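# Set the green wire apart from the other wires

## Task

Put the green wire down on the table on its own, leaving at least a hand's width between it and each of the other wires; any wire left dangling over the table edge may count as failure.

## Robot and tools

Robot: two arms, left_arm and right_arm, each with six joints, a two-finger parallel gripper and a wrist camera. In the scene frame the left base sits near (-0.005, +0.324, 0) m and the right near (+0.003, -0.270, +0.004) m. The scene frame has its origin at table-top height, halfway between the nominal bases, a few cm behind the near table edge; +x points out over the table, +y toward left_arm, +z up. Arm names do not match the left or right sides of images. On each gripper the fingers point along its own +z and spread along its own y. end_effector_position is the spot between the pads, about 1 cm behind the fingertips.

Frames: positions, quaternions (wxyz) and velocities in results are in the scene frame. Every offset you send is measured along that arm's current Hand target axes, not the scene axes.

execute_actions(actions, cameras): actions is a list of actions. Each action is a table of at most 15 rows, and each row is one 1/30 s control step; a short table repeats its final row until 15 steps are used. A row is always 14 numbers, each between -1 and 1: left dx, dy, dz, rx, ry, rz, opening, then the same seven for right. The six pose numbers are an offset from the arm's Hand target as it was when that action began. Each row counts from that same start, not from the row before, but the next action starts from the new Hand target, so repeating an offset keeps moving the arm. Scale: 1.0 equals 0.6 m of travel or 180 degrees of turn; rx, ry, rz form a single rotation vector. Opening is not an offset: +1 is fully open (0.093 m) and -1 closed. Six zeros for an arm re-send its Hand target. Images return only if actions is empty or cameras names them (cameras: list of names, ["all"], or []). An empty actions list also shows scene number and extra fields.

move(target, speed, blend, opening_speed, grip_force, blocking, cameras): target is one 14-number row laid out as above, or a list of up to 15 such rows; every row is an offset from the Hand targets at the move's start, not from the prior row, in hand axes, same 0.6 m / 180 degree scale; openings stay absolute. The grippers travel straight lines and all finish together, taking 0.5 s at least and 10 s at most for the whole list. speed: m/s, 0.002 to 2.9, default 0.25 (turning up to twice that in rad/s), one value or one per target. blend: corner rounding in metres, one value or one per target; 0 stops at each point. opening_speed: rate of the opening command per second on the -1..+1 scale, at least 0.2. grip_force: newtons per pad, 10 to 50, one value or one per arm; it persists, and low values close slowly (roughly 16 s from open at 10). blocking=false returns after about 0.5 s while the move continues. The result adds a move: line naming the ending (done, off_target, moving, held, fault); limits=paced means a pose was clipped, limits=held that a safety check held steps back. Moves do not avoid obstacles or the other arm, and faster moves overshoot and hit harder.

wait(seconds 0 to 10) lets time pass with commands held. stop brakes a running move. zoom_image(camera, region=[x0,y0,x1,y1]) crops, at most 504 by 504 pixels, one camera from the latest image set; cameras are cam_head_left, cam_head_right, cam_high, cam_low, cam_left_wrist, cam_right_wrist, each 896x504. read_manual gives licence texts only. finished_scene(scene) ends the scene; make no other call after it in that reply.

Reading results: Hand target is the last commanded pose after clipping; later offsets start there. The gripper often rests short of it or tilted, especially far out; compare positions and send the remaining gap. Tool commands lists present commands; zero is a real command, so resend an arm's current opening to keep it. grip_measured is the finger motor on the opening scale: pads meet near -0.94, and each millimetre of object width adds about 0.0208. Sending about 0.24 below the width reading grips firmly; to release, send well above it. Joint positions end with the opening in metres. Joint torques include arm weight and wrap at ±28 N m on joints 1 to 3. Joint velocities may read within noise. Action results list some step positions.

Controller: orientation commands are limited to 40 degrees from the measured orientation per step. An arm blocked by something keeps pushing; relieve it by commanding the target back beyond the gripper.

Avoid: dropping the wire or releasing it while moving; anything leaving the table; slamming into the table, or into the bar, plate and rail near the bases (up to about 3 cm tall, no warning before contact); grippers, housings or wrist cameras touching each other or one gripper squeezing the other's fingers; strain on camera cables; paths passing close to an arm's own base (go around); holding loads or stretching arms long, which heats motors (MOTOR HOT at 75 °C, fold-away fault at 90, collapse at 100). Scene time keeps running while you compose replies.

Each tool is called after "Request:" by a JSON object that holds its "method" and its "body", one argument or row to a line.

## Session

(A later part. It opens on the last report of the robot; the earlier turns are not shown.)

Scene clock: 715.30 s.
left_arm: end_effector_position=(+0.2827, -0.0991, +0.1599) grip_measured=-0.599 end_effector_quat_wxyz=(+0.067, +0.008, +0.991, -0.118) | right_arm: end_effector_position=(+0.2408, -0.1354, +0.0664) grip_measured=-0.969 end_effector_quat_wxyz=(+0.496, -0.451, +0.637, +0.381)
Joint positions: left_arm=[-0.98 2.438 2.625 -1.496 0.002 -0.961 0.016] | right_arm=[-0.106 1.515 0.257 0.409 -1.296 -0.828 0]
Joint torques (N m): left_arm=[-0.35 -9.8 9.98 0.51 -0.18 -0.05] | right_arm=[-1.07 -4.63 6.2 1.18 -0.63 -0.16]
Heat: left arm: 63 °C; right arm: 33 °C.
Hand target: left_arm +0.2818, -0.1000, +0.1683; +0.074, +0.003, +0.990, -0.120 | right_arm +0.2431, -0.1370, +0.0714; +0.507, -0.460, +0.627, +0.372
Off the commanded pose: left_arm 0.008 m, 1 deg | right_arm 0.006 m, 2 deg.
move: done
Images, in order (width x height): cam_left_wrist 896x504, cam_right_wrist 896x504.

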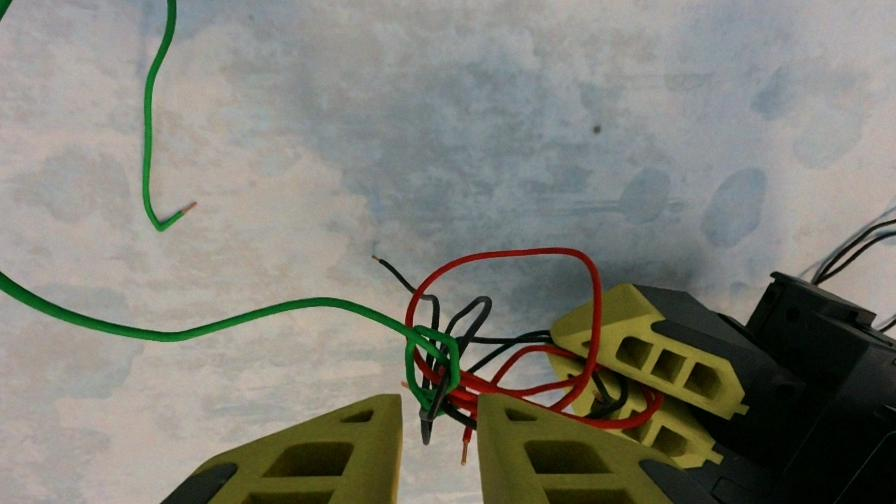

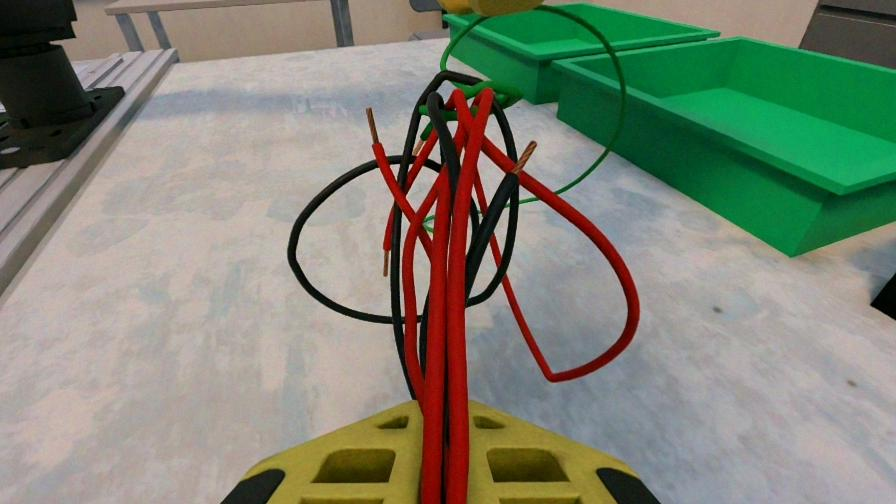

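Request:
{"method": "move", "body": {
  "target": [0.0103, -0.0096, 0.0372, 0, 0, 0, -0.6, 0, 0, 0, 0, 0, 0, -1],
  "speed": 0.06,
  "cameras": ["cam_left_wrist", "cam_right_wrist"]
}}

Request:
{"method": "zoom_image", "body": {
  "camera": "cam_left_wrist",
  "region": [380, 370, 510, 504]
}}

Request:
{"method": "zoom_image", "body": {
  "camera": "cam_right_wrist",
  "region": [400, 30, 580, 160]
}}

Scene clock: 719.00 s.
left_arm: end_effector_position=(+0.2824, -0.1089, +0.1479) grip_measured=-0.599 end_effector_quat_wxyz=(+0.071, +0.006, +0.990, -0.122) | right_arm: end_effector_position=(+0.2408, -0.1354, +0.0663) grip_measured=-0.969 end_effector_quat_wxyz=(+0.495, -0.451, +0.637, +0.381)
Joint positions: left_arm=[-0.992 2.438 2.569 -1.43 -0.004 -0.977 0.016] | right_arm=[-0.106 1.515 0.257 0.409 -1.295 -0.828 0]
Joint torques (N m): left_arm=[-0.77 -10.58 5.46 0.79 -0.16 -0.04] | right_arm=[-0.92 -4.71 6.11 1.19 -0.62 -0.16]
Heat: left arm: 63 °C; right arm: 33 °C.
Hand target: left_arm +0.2788, -0.1110, +0.1473; +0.074, +0.003, +0.990, -0.120 | right_arm +0.2431, -0.1370, +0.0714; +0.507, -0.460, +0.627, +0.372
Off the commanded pose: left_arm 0.004 m, 1 deg | right_arm 0.006 m, 2 deg.
move: done
Images, in order (width x height): cam_left_wrist 896x504, cam_right_wrist 896x504.

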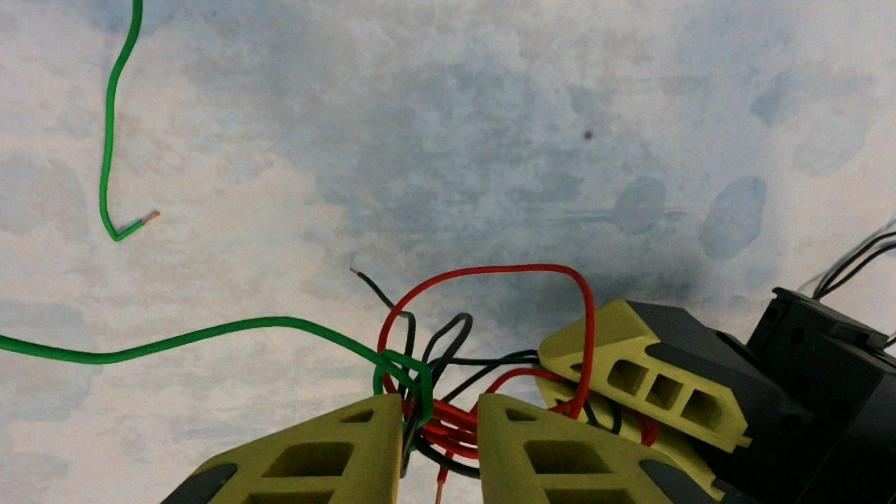

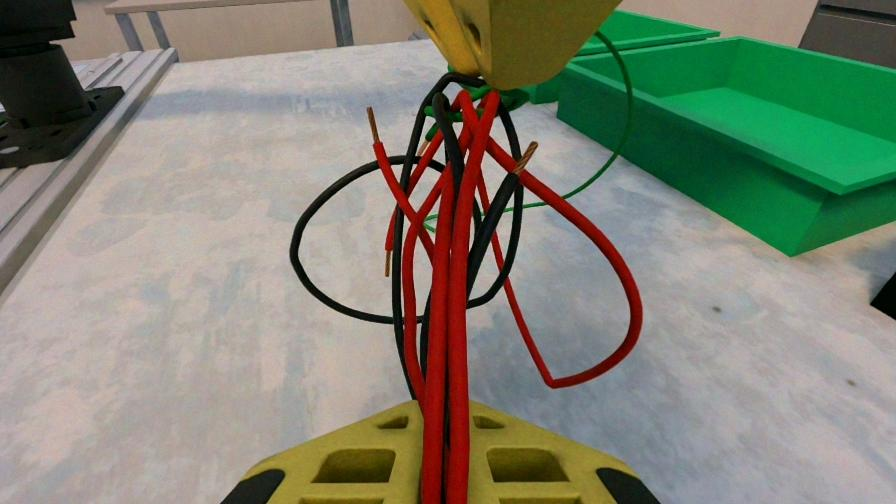

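Scaled by 3.761 from the camera's 896x504 image, which has a finer 1280x720 frame.

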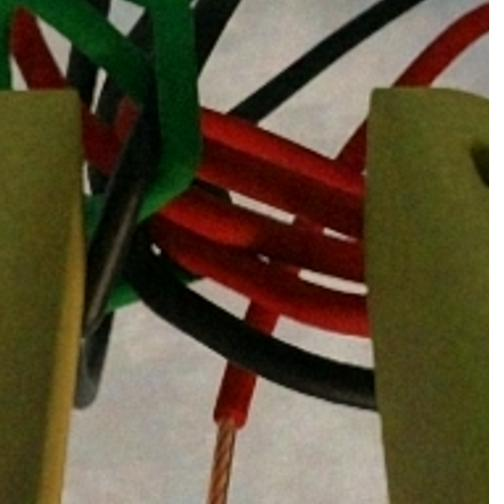

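Scaled by 2.800 from the camera's 896x504 image, which has a finer 1280x720 frame.

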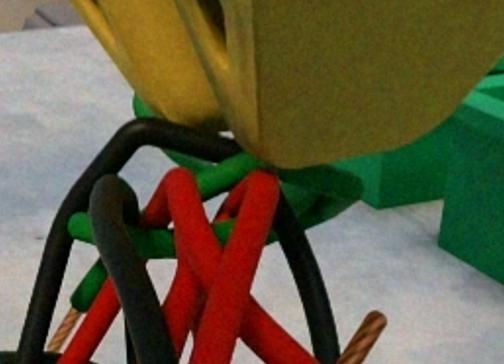

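Request:
{"method": "move", "body": {
  "target": [-0.0013, 0.0065, 0.0125, 0, 0, 0, -0.6, 0, 0, 0, 0, 0, 0, -1],
  "speed": 0.05,
  "cameras": ["cam_left_wrist", "cam_right_wrist"]
}}

Request:
{"method": "zoom_image", "body": {
  "camera": "cam_left_wrist",
  "region": [380, 370, 510, 504]
}}

Request:
{"method": "zoom_image", "body": {
  "camera": "cam_right_wrist",
  "region": [400, 30, 580, 160]
}}

Scene clock: 723.20 s.
left_arm: end_effector_position=(+0.2825, -0.1085, +0.1232) grip_measured=-0.599 end_effector_quat_wxyz=(+0.063, +0.006, +0.992, -0.106) | right_arm: end_effector_position=(+0.2410, -0.1359, +0.0654) grip_measured=-0.969 end_effector_quat_wxyz=(+0.494, -0.450, +0.640, +0.380)
Joint positions: left_arm=[-0.992 2.438 2.475 -1.371 -0.009 -0.977 0.016] | right_arm=[-0.107 1.515 0.257 0.405 -1.291 -0.828 0]
Joint torques (N m): left_arm=[-0.25 -13.31 5.49 0.74 -0.12 0] | right_arm=[-0.92 -4.6 6.13 1.25 -0.68 -0.19]
Heat: left arm: 63 °C; right arm: 33 °C.
Hand target: left_arm +0.2807, -0.1090, +0.1393; +0.074, +0.003, +0.990, -0.120 | right_arm +0.2431, -0.1370, +0.0714; +0.507, -0.460, +0.627, +0.372
Off the commanded pose: left_arm 0.016 m, 2 deg | right_arm 0.006 m, 3 deg.
move: off_target (left_arm, right_arm)
Images, in order (width x height): cam_left_wrist 896x504, cam_right_wrist 896x504.

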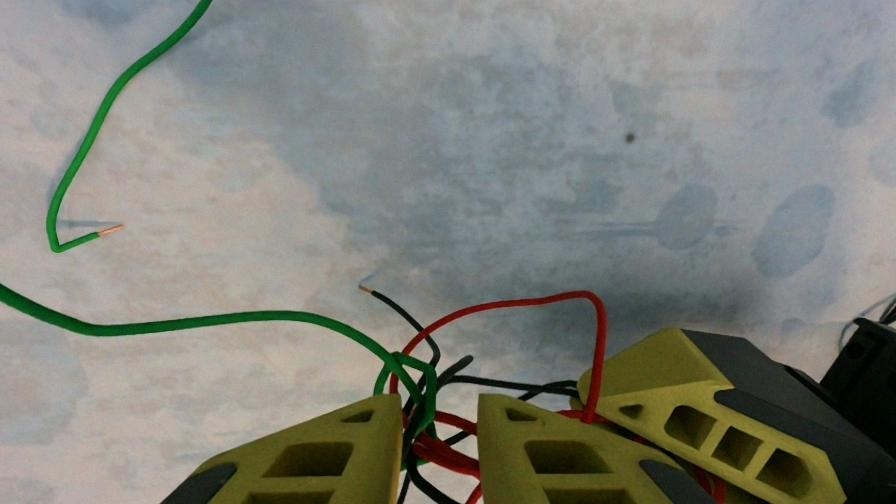

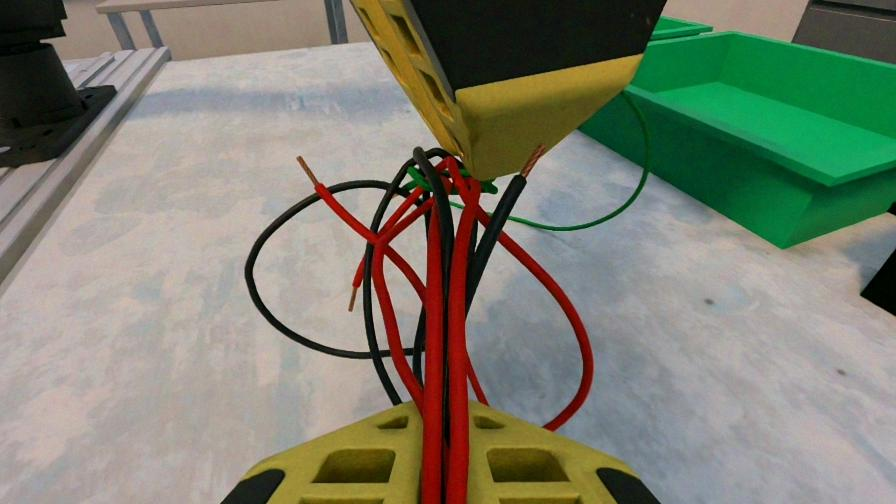

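Scaled by 3.761 from the camera's 896x504 image, which has a finer 1280x720 frame.

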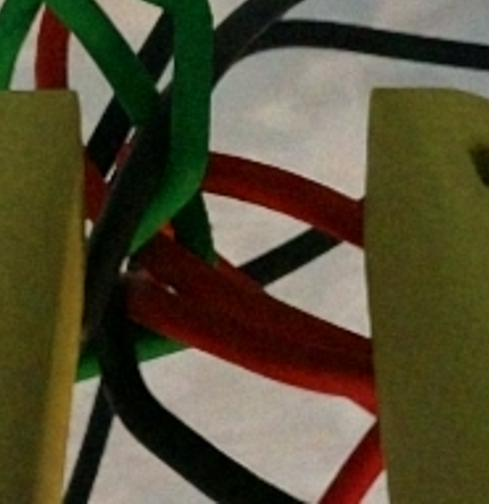

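Scaled by 2.800 from the camera's 896x504 image, which has a finer 1280x720 frame.

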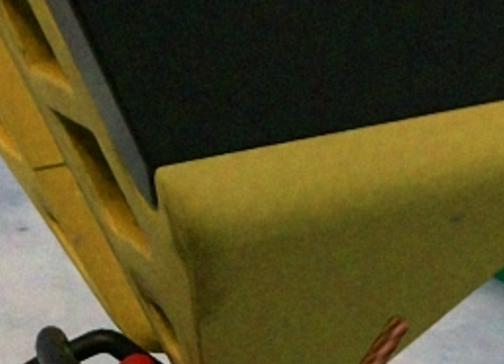

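Request:
{"method": "move", "body": {
  "target": [0, 0, 0, 0, 0, 0, -1, 0, 0, 0, 0, 0, 0, -1],
  "speed": 0.05,
  "cameras": ["cam_left_wrist", "cam_right_wrist"]
}}

Request:
{"method": "zoom_image", "body": {
  "camera": "cam_left_wrist",
  "region": [370, 330, 530, 504]
}}

Scene clock: 728.10 s.
left_arm: end_effector_position=(+0.2833, -0.1095, +0.1236) grip_measured=-0.989 end_effector_quat_wxyz=(+0.065, +0.006, +0.992, -0.109) | right_arm: end_effector_position=(+0.2410, -0.1359, +0.0654) grip_measured=-0.969 end_effector_quat_wxyz=(+0.494, -0.450, +0.640, +0.380)
Joint positions: left_arm=[-0.992 2.438 2.475 -1.365 -0.009 -0.977 0] | right_arm=[-0.107 1.515 0.257 0.405 -1.291 -0.828 0]
Joint torques (N m): left_arm=[-0.25 -13.31 5.49 0.71 -0.09 0] | right_arm=[-0.81 -4.62 6.13 1.26 -0.67 -0.18]
Heat: left arm: 63 °C; right arm: 33 °C.
Hand target: left_arm +0.2807, -0.1090, +0.1393; +0.074, +0.003, +0.990, -0.120 | right_arm +0.2431, -0.1370, +0.0714; +0.507, -0.460, +0.627, +0.372
Off the commanded pose: left_arm 0.016 m, 2 deg | right_arm 0.006 m, 3 deg.
move: off_target (left_arm, right_arm)
Images, in order (width x height): cam_left_wrist 896x504, cam_right_wrist 896x504.

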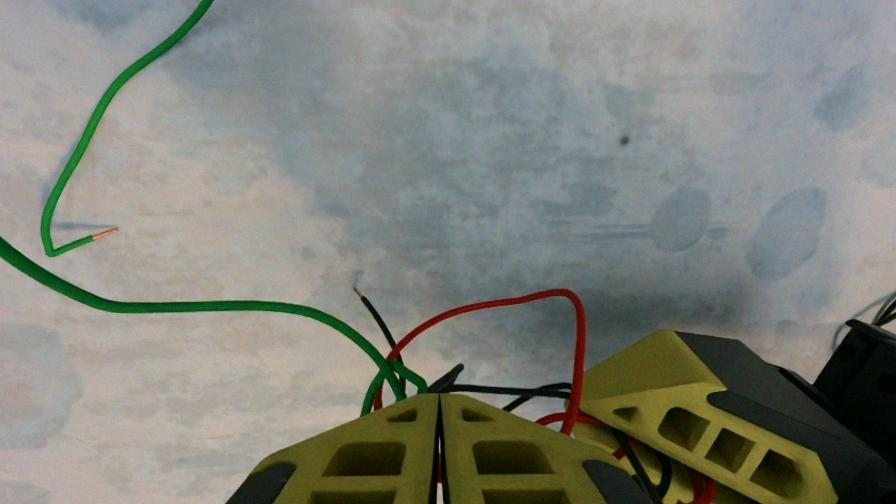

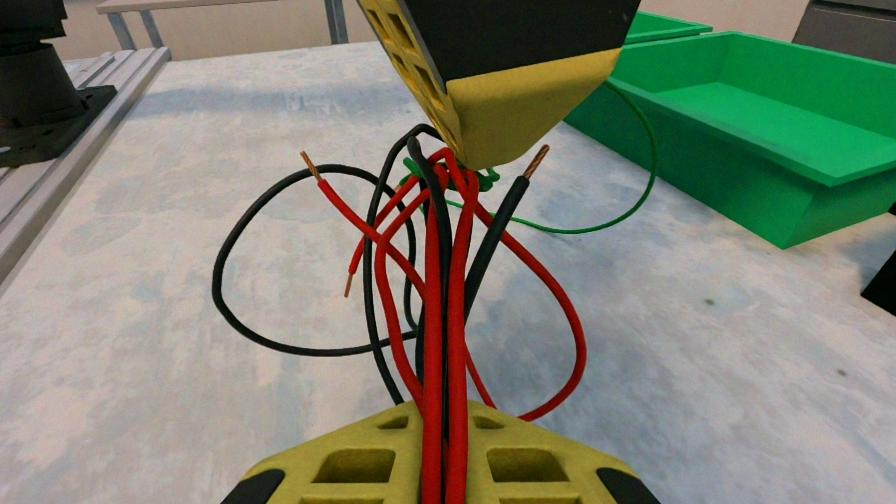

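Scaled by 2.897 from the camera's 896x504 image, which has a finer 1280x720 frame.

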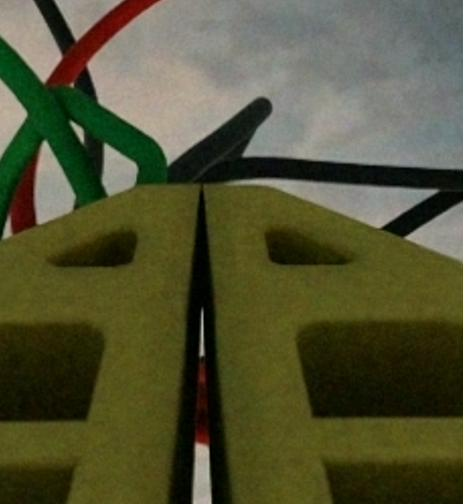

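Request:
{"method": "move", "body": {
  "target": [
    [0, 0, 0, 0, 0, 0, -0.72, 0, 0, 0, 0, 0, 0, -1],
    [-0.0105, 0.0, -0.04, 0, 0, 0, -0.72, 0, 0, 0, 0, 0, 0, -1]
  ],
  "speed": 0.08,
  "cameras": ["cam_left_wrist", "cam_right_wrist"]
}}

Request:
{"method": "zoom_image", "body": {
  "camera": "cam_left_wrist",
  "region": [370, 330, 530, 504]
}}

Request:
{"method": "zoom_image", "body": {
  "camera": "cam_right_wrist",
  "region": [380, 30, 560, 180]
}}

Scene clock: 732.87 s.
left_arm: end_effector_position=(+0.2810, -0.1048, +0.1547) grip_measured=-0.721 end_effector_quat_wxyz=(+0.070, +0.005, +0.991, -0.116) | right_arm: end_effector_position=(+0.2410, -0.1359, +0.0654) grip_measured=-0.969 end_effector_quat_wxyz=(+0.494, -0.450, +0.640, +0.380)
Joint positions: left_arm=[-0.992 2.459 2.642 -1.493 -0.009 -0.977 0.011] | right_arm=[-0.107 1.515 0.257 0.405 -1.291 -0.828 0]
Joint torques (N m): left_arm=[0.59 -10.09 9.8 0.52 -0.06 0.11] | right_arm=[-0.88 -4.64 6.2 1.23 -0.67 -0.19]
Heat: left arm: 64 °C; right arm: 33 °C.
Hand target: left_arm +0.2835, -0.1032, +0.1632; +0.074, +0.003, +0.990, -0.120 | right_arm +0.2431, -0.1370, +0.0714; +0.507, -0.460, +0.627, +0.372
Off the commanded pose: left_arm 0.009 m, 1 deg | right_arm 0.006 m, 3 deg.
move: off_target (right_arm)
Images, in order (width x height): cam_left_wrist 896x504, cam_right_wrist 896x504.

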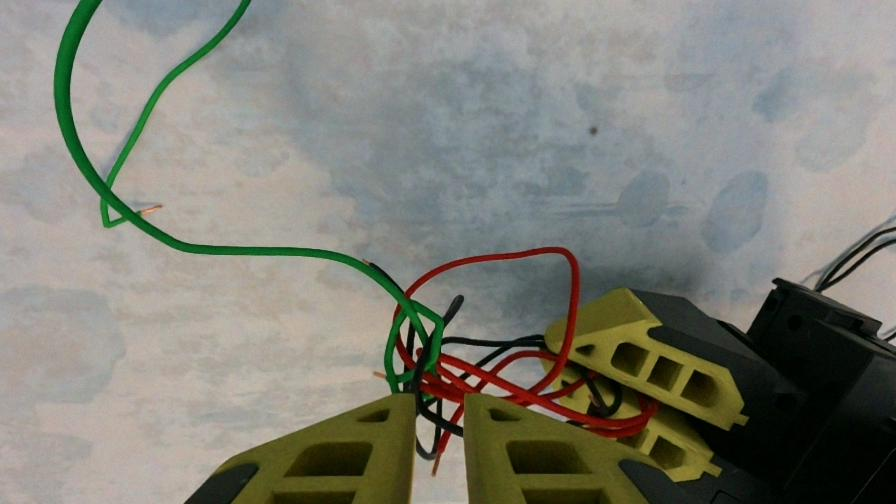

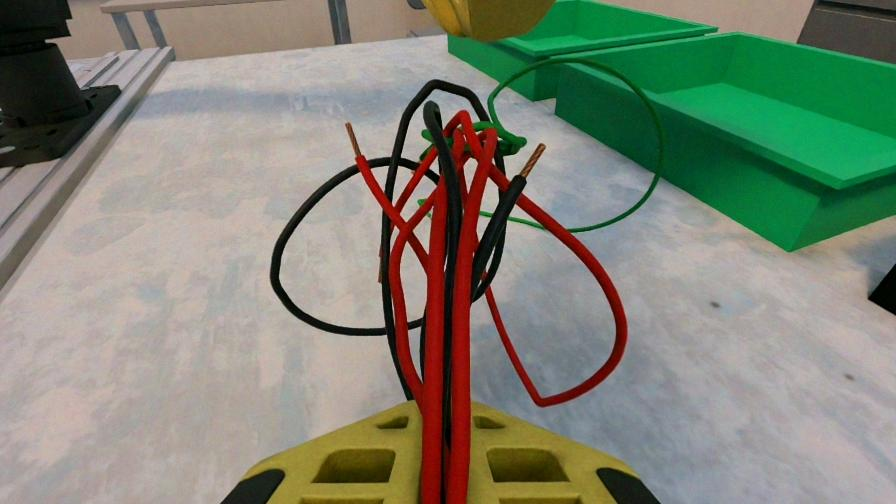

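Scaled by 2.897 from the camera's 896x504 image, which has a finer 1280x720 frame.

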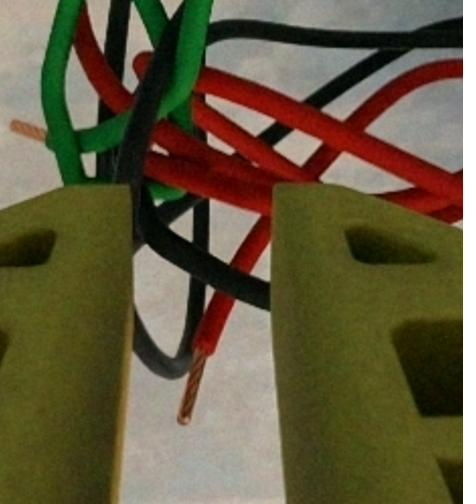

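Scaled by 2.800 from the camera's 896x504 image, which has a finer 1280x720 frame.

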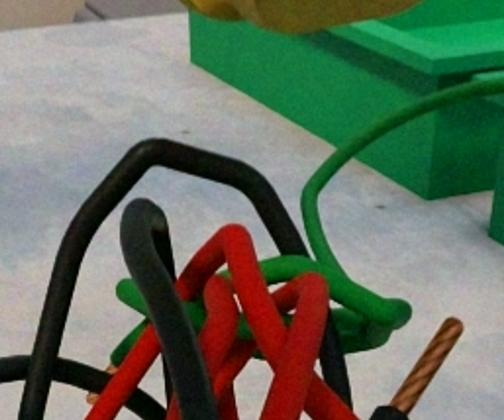

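Request:
{"method": "zoom_image", "body": {
  "camera": "cam_right_wrist",
  "region": [410, 80, 540, 180]
}}

Request:
{"method": "zoom_image", "body": {
  "camera": "cam_left_wrist",
  "region": [370, 270, 470, 410]
}}

Scaled by 3.877 from the camera's 896x504 image, which has a finer 1280x720 frame.

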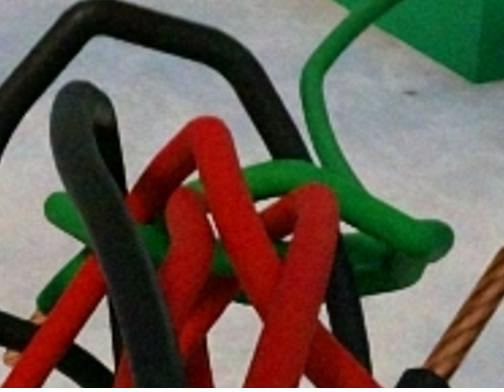

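Scaled by 3.600 from the camera's 896x504 image, which has a finer 1280x720 frame.

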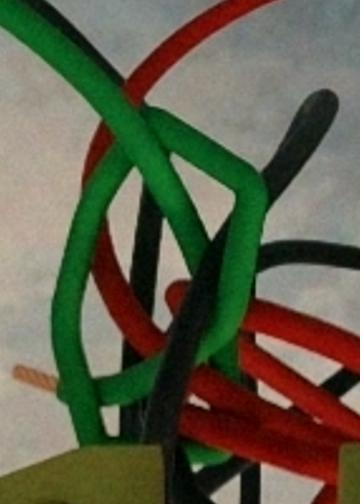

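Request:
{"method": "move", "body": {
  "target": [0.0049, -0.0002, 0.0376, 0, 0, 0, -0.72, 0, 0, 0, 0, 0, 0, -1],
  "speed": 0.05,
  "cameras": ["cam_left_wrist", "cam_right_wrist"]
}}

Request:
{"method": "zoom_image", "body": {
  "camera": "cam_left_wrist",
  "region": [380, 350, 500, 480]
}}

Request:
{"method": "zoom_image", "body": {
  "camera": "cam_right_wrist",
  "region": [380, 70, 560, 220]
}}

Scene clock: 739.33 s.
left_arm: end_effector_position=(+0.2839, -0.1105, +0.1236) grip_measured=-0.721 end_effector_quat_wxyz=(+0.064, +0.006, +0.992, -0.107) | right_arm: end_effector_position=(+0.2410, -0.1359, +0.0654) grip_measured=-0.969 end_effector_quat_wxyz=(+0.494, -0.450, +0.640, +0.380)
Joint positions: left_arm=[-0.992 2.459 2.516 -1.389 -0.009 -0.977 0.011] | right_arm=[-0.107 1.515 0.257 0.405 -1.291 -0.828 0]
Joint torques (N m): left_arm=[0.21 -13.63 5.46 0.77 -0.08 0.06] | right_arm=[-0.83 -4.64 6.16 1.24 -0.66 -0.19]
Heat: left arm: 65 °C; right arm: 33 °C.
Hand target: left_arm +0.2838, -0.1087, +0.1411; +0.074, +0.003, +0.990, -0.120 | right_arm +0.2431, -0.1370, +0.0714; +0.507, -0.460, +0.627, +0.372
Off the commanded pose: left_arm 0.018 m, 2 deg | right_arm 0.006 m, 3 deg.
move: off_target (left_arm, right_arm)
Images, in order (width x height): cam_left_wrist 896x504, cam_right_wrist 896x504.

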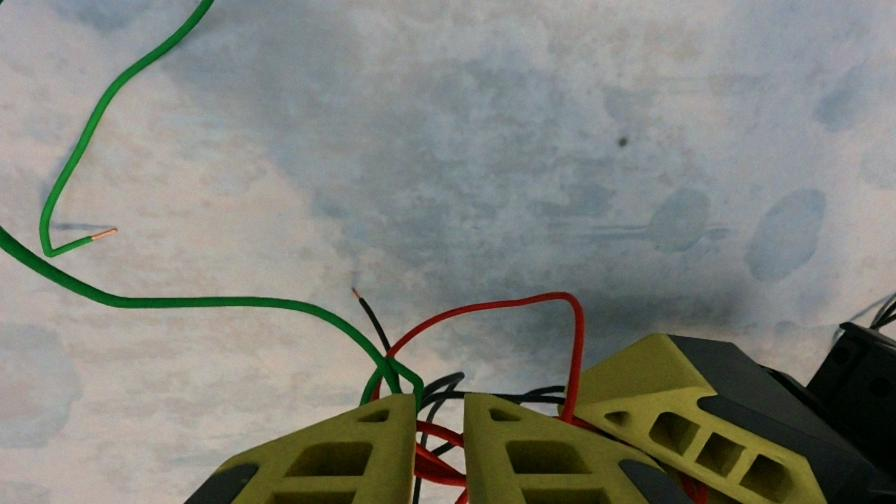

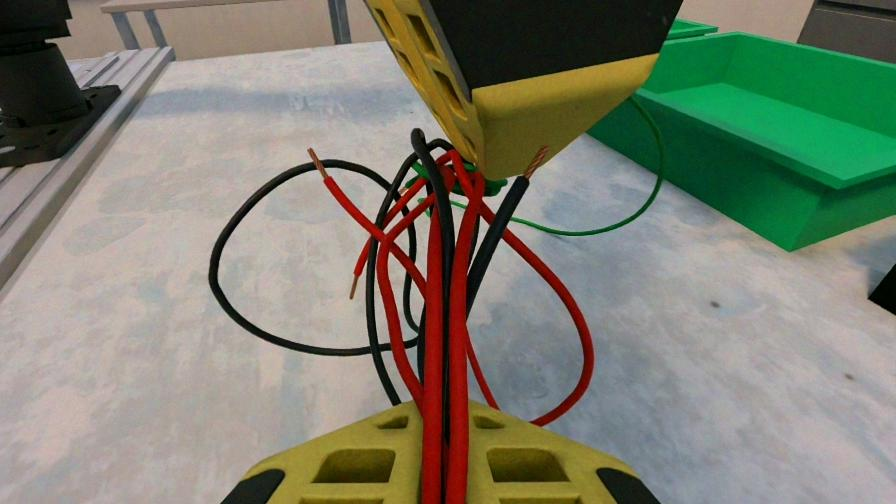

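Scaled by 3.877 from the camera's 896x504 image, which has a finer 1280x720 frame.

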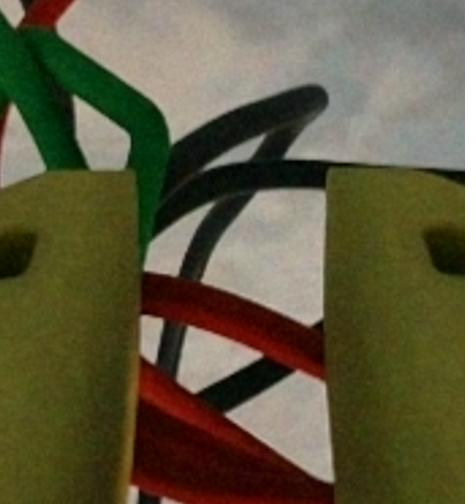

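Scaled by 2.800 from the camera's 896x504 image, which has a finer 1280x720 frame.

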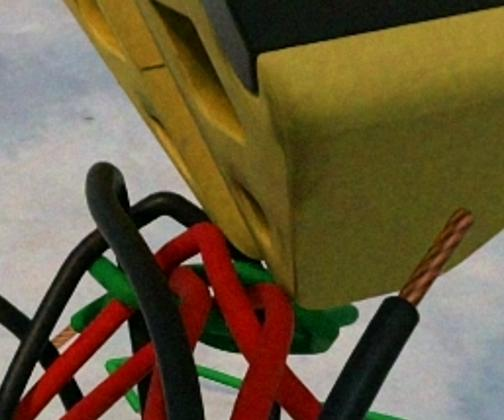

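Request:
{"method": "move", "body": {
  "target": [
    [-0.0098, -0.016, -0.064, 0, 0, 0, -0.72, 0, 0, 0, 0, 0, 0, -1],
    [-0.0098, -0.016, -0.064, 0, 0, 0, -0.6, 0.0505, 0, 0.0108, 0, 0.033, 0, -1]
  ],
  "speed": 0.1,
  "cameras": ["cam_left_wrist", "cam_right_wrist"]
}}

Request:
{"method": "zoom_image", "body": {
  "camera": "cam_right_wrist",
  "region": [380, 70, 600, 250]
}}

Request:
{"method": "zoom_image", "body": {
  "camera": "cam_left_wrist",
  "region": [340, 270, 520, 420]
}}

Scene clock: 746.60 s.
left_arm: end_effector_position=(+0.2906, -0.1187, +0.1775) grip_measured=-0.601 end_effector_quat_wxyz=(+0.096, +0.005, +0.983, -0.156) | right_arm: end_effector_position=(+0.2398, -0.1388, +0.0378) grip_measured=-0.969 end_effector_quat_wxyz=(+0.469, -0.469, +0.663, +0.348)
Joint positions: left_arm=[-0.992 2.505 2.799 -1.507 -0.009 -0.977 0.016] | right_arm=[-0.097 1.577 0.271 0.325 -1.197 -0.963 0]
Joint torques (N m): left_arm=[0.03 -10.18 9.36 0.18 -0.09 0.05] | right_arm=[0.09 -2.81 7.12 1.04 -0.68 -0.17]
Heat: left arm: 66 °C; right arm: 33 °C.
Hand target: left_arm +0.2838, -0.1088, +0.1811; +0.074, +0.003, +0.990, -0.120 | right_arm +0.2430, -0.1370, +0.0405; +0.473, -0.479, +0.653, +0.348
Off the commanded pose: left_arm 0.013 m, 5 deg | right_arm 0.005 m, 2 deg.
joint sent to its limit (left arm) — joint 4 (wrist pitch), lower limit. The joint targets are off in orientation, not in position.
move: off_target (left_arm); target 2's new opening was sent with left_arm's hand 0.013 m and 5 deg from that target
Images, in order (width x height): cam_left_wrist 896x504, cam_right_wrist 896x504.

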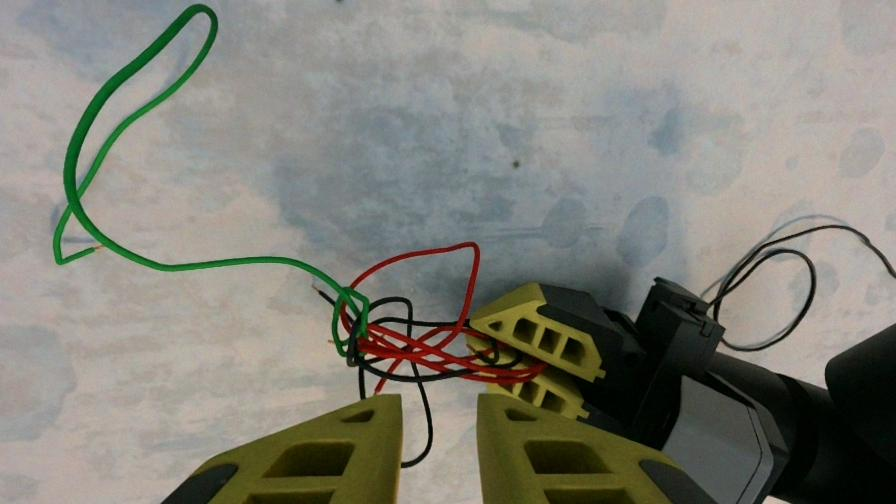

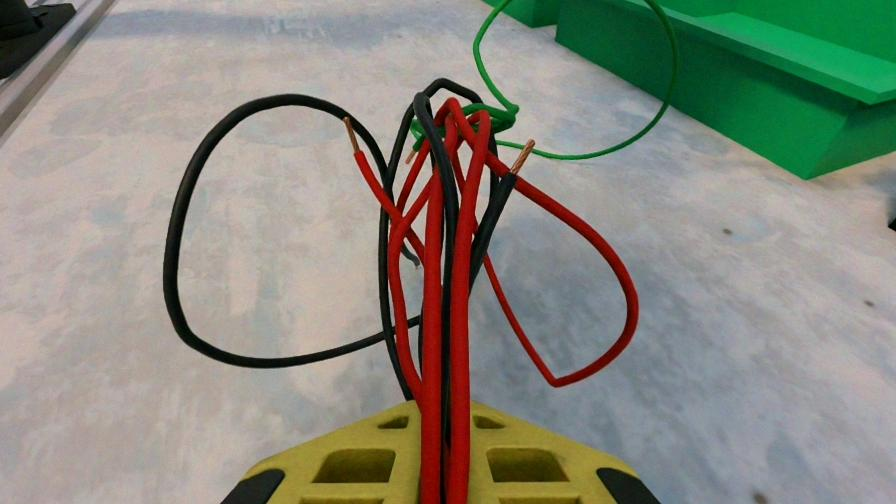

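Scaled by 2.291 from the camera's 896x504 image, which has a finer 1280x720 frame.

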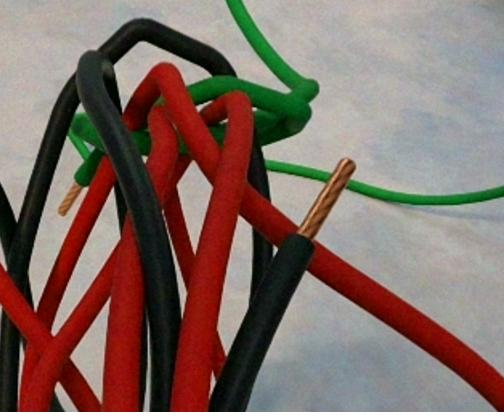

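Scaled by 2.800 from the camera's 896x504 image, which has a finer 1280x720 frame.

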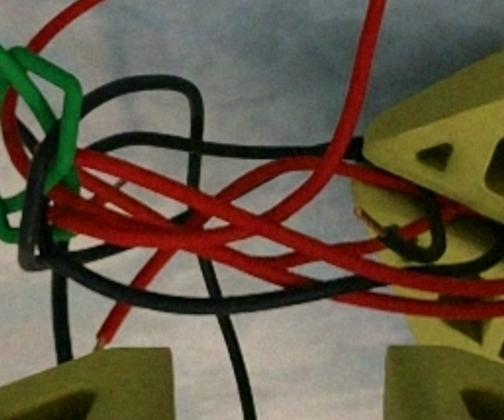

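Request:
{"method": "zoom_image", "body": {
  "camera": "cam_left_wrist",
  "region": [320, 275, 400, 375]
}}

Scaled by 5.040 from the camera's 896x504 image, which has a finer 1280x720 frame.

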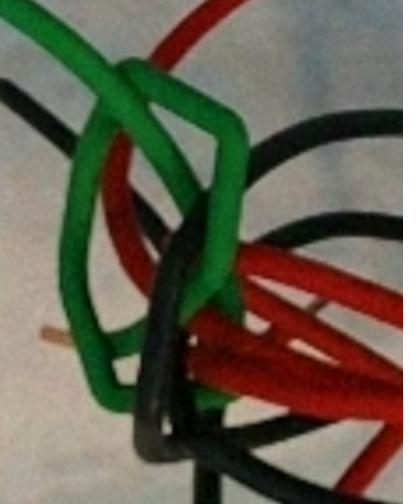

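Request:
{"method": "move", "body": {
  "target": [-0.0026, 0.2104, -0.0516, 0, 0, 0, -0.5, 0, 0, 0, 0, 0, 0, -1],
  "speed": 0.25,
  "cameras": ["cam_left_wrist", "cam_right_wrist", "cam_high"]
}}

Scene clock: 760.47 s.
left_arm: end_effector_position=(+0.2870, +0.0206, +0.1746) grip_measured=-0.501 end_effector_quat_wxyz=(+0.069, -0.007, +0.991, -0.112) | right_arm: end_effector_position=(+0.2398, -0.1388, +0.0378) grip_measured=-0.969 end_effector_quat_wxyz=(+0.469, -0.469, +0.663, +0.348)
Joint positions: left_arm=[-0.802 1.934 1.878 -1.262 0.032 -0.816 0.021] | right_arm=[-0.097 1.577 0.271 0.325 -1.197 -0.964 0]
Joint torques (N m): left_arm=[0.02 -9.47 5.74 0.71 0.08 0.27] | right_arm=[0.03 -2.81 7.23 1.07 -0.69 -0.15]
Heat: left arm: 65 °C; right arm: 32 °C.
Hand target: left_arm +0.2839, +0.0212, +0.1812; +0.074, +0.003, +0.990, -0.120 | right_arm +0.2430, -0.1370, +0.0405; +0.474, -0.479, +0.652, +0.348
Off the commanded pose: left_arm 0.007 m, 2 deg | right_arm 0.005 m, 2 deg.
move: done
Images, in order (width x height): cam_high 896x504, cam_left_wrist 896x504, cam_right_wrist 896x504.

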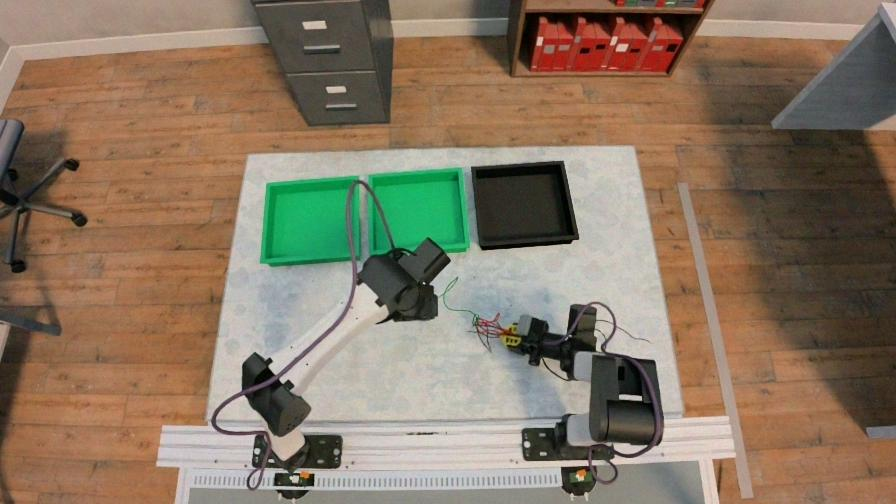

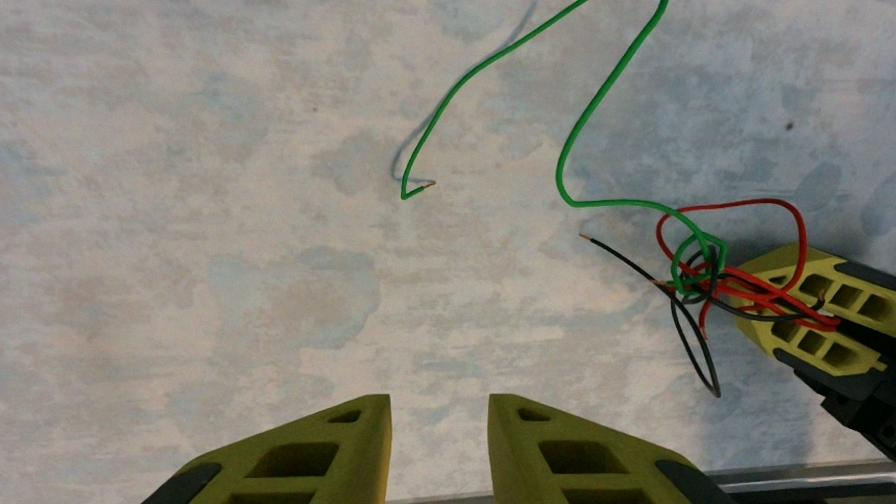

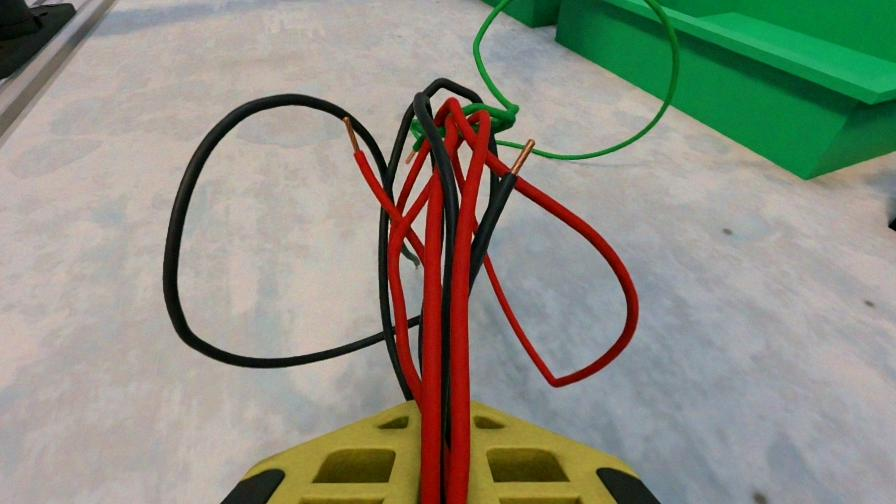

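Request:
{"method": "move", "body": {
  "target": [-0.0536, -0.0842, 0.1071, 0, 0, 0, -0.5, 0, 0, 0, 0, 0, 0, -1],
  "speed": 0.15,
  "cameras": ["cam_left_wrist", "cam_right_wrist"]
}}

Scene clock: 764.93 s.
left_arm: end_effector_position=(+0.3240, -0.0354, +0.1243) grip_measured=-0.501 end_effector_quat_wxyz=(+0.065, +0.004, +0.992, -0.110) | right_arm: end_effector_position=(+0.2398, -0.1388, +0.0378) grip_measured=-0.969 end_effector_quat_wxyz=(+0.469, -0.469, +0.663, +0.348)
Joint positions: left_arm=[-0.825 2.221 2.11 -1.216 0.032 -0.818 0.021] | right_arm=[-0.097 1.577 0.271 0.325 -1.197 -0.964 0]
Joint torques (N m): left_arm=[-0.76 -9.44 10.47 0.58 -0.03 -0.04] | right_arm=[-0.01 -2.85 7.12 1.07 -0.69 -0.15]
Heat: left arm: 64 °C; right arm: 32 °C.
Hand target: left_arm +0.3238, -0.0429, +0.1362; +0.074, +0.003, +0.990, -0.120 | right_arm +0.2430, -0.1370, +0.0405; +0.474, -0.479, +0.652, +0.348
Off the commanded pose: left_arm 0.014 m, 2 deg | right_arm 0.005 m, 2 deg.
move: off_target (left_arm)
Images, in order (width x height): cam_left_wrist 896x504, cam_right_wrist 896x504.

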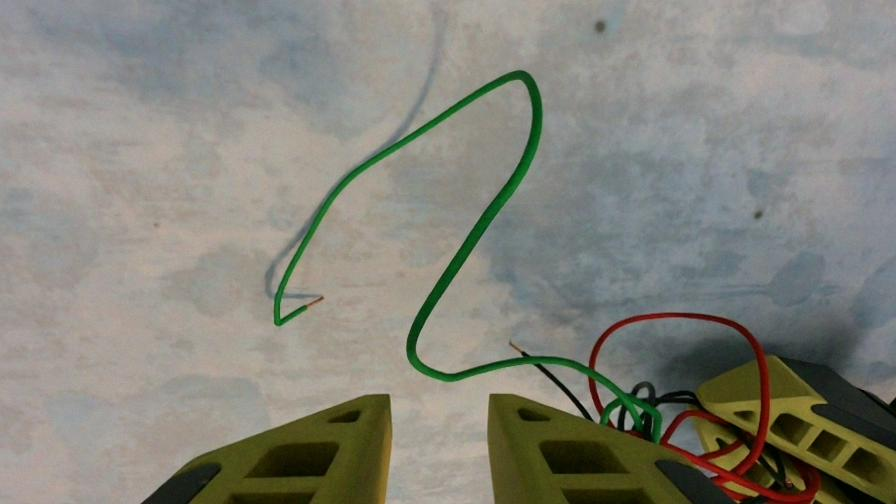

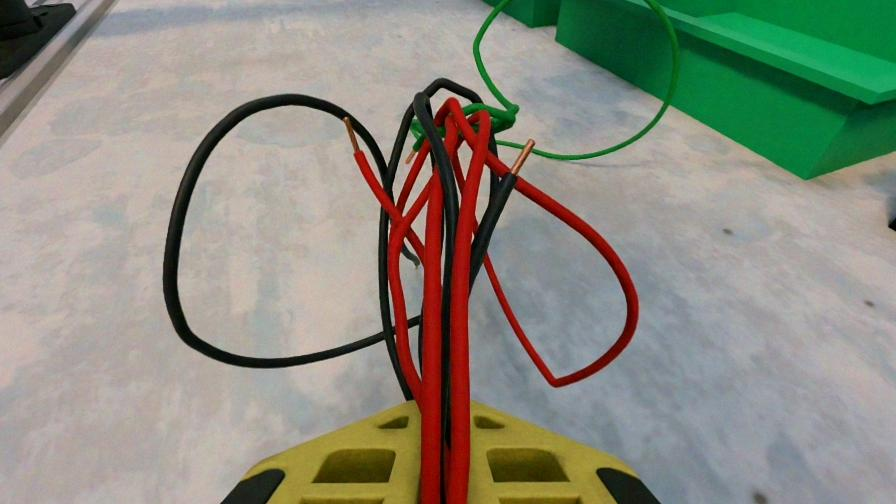

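Request:
{"method": "move", "body": {
  "target": [
    [0, 0.002, 0.0617, 0, 0, 0, -0.5, 0, 0, 0, 0, 0, 0, -1],
    [0, 0.002, 0.0617, 0, 0, 0, -1, 0, 0, 0, 0, 0, 0, -1]
  ],
  "speed": 0.08,
  "cameras": ["cam_left_wrist", "cam_right_wrist"]
}}

Scene clock: 768.70 s.
left_arm: end_effector_position=(+0.3340, -0.0470, +0.1009) grip_measured=-0.989 end_effector_quat_wxyz=(+0.074, +0.004, +0.990, -0.120) | right_arm: end_effector_position=(+0.2397, -0.1388, +0.0378) grip_measured=-0.969 end_effector_quat_wxyz=(+0.468, -0.469, +0.663, +0.348)
Joint positions: left_arm=[-0.825 2.254 2.064 -1.11 0.032 -0.818 0] | right_arm=[-0.097 1.577 0.271 0.325 -1.196 -0.964 0]
Joint torques (N m): left_arm=[-0.81 -9.85 6.13 0.81 -0.03 -0.04] | right_arm=[0.08 -2.82 7.13 1.09 -0.69 -0.16]
Heat: left arm: 64 °C; right arm: 32 °C.
Hand target: left_arm +0.3292, -0.0505, +0.1002; +0.074, +0.003, +0.990, -0.120 | right_arm +0.2430, -0.1370, +0.0405; +0.473, -0.479, +0.653, +0.348
Off the commanded pose: left_arm 0.006 m, 0 deg | right_arm 0.005 m, 2 deg.
move: done
Images, in order (width x height): cam_left_wrist 896x504, cam_right_wrist 896x504.

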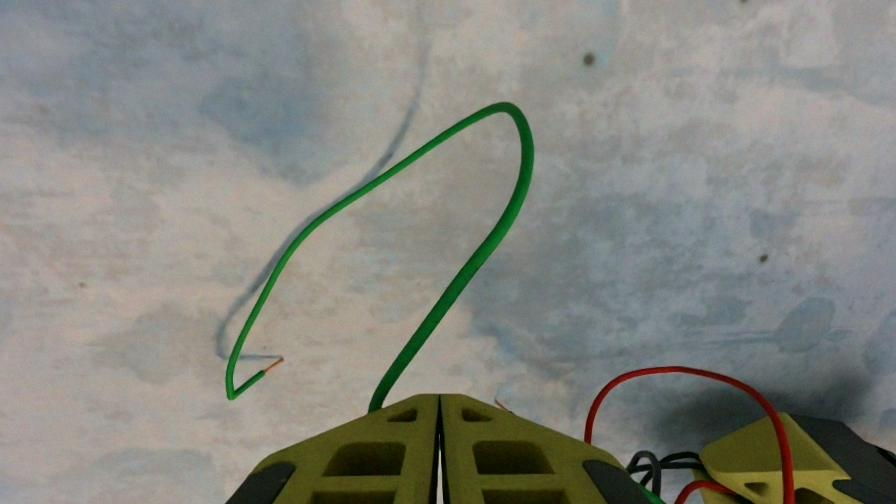

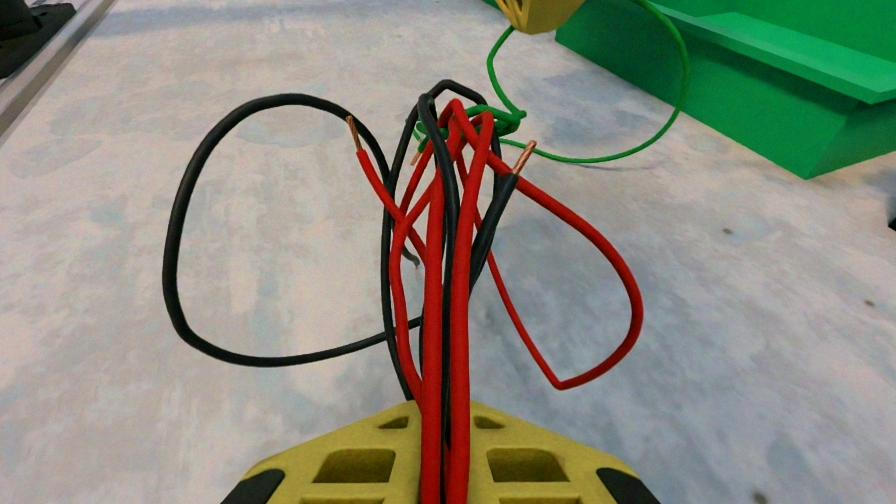

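Request:
{"method": "move", "body": {
  "target": [
    [-0.0029, -0.0047, -0.0192, 0, 0, 0, -0.3, 0, 0, 0, 0, 0, 0, -1],
    [0, 0.0227, -0.0264, 0, 0, 0, -0.3, 0, 0, 0, 0, 0, 0, -1],
    [0.0064, 0.033, 0.0152, 0, 0, 0, -0.3, 0, 0, 0, 0, 0, 0, -1]
  ],
  "speed": 0.1,
  "cameras": ["cam_left_wrist", "cam_right_wrist"]
}}

Scene clock: 773.33 s.
left_arm: end_effector_position=(+0.3254, -0.0351, +0.0712) grip_measured=-0.301 end_effector_quat_wxyz=(+0.063, +0.001, +0.992, -0.107) | right_arm: end_effector_position=(+0.2397, -0.1388, +0.0378) grip_measured=-0.969 end_effector_quat_wxyz=(+0.468, -0.469, +0.663, +0.348)
Joint positions: left_arm=[-0.82 2.223 1.904 -1.014 0.032 -0.819 0.031] | right_arm=[-0.097 1.577 0.271 0.325 -1.196 -0.964 0]
Joint torques (N m): left_arm=[0.66 -12.41 5.91 0.75 0.04 0.18] | right_arm=[0.13 -2.84 7.13 1.07 -0.68 -0.18]
Heat: left arm: 64 °C; right arm: 32 °C.
Hand target: left_arm +0.3272, -0.0334, +0.0863; +0.074, +0.003, +0.990, -0.120 | right_arm +0.2430, -0.1370, +0.0405; +0.473, -0.479, +0.653, +0.348
Off the commanded pose: left_arm 0.015 m, 2 deg | right_arm 0.005 m, 2 deg.
move: off_target (left_arm)
Images, in order (width x height): cam_left_wrist 896x504, cam_right_wrist 896x504.

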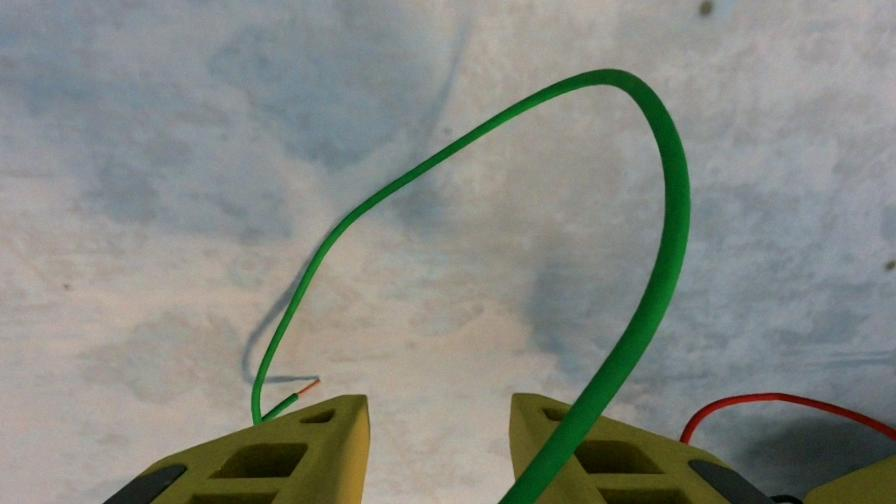

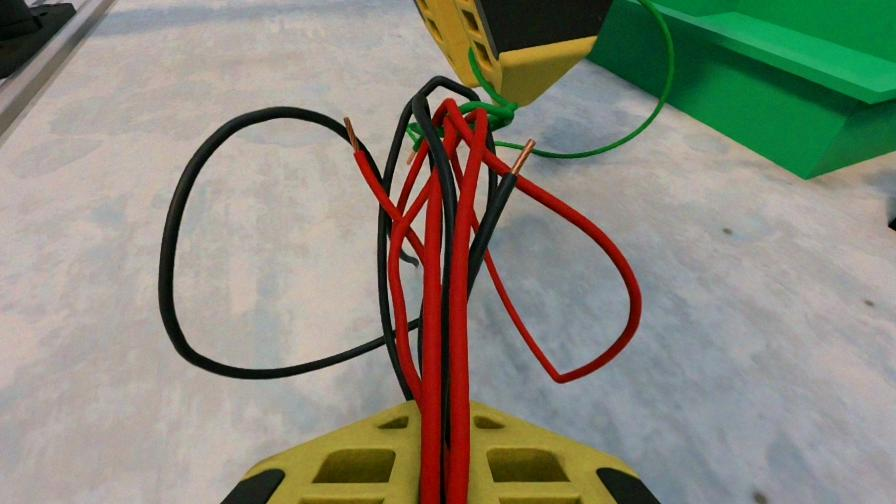

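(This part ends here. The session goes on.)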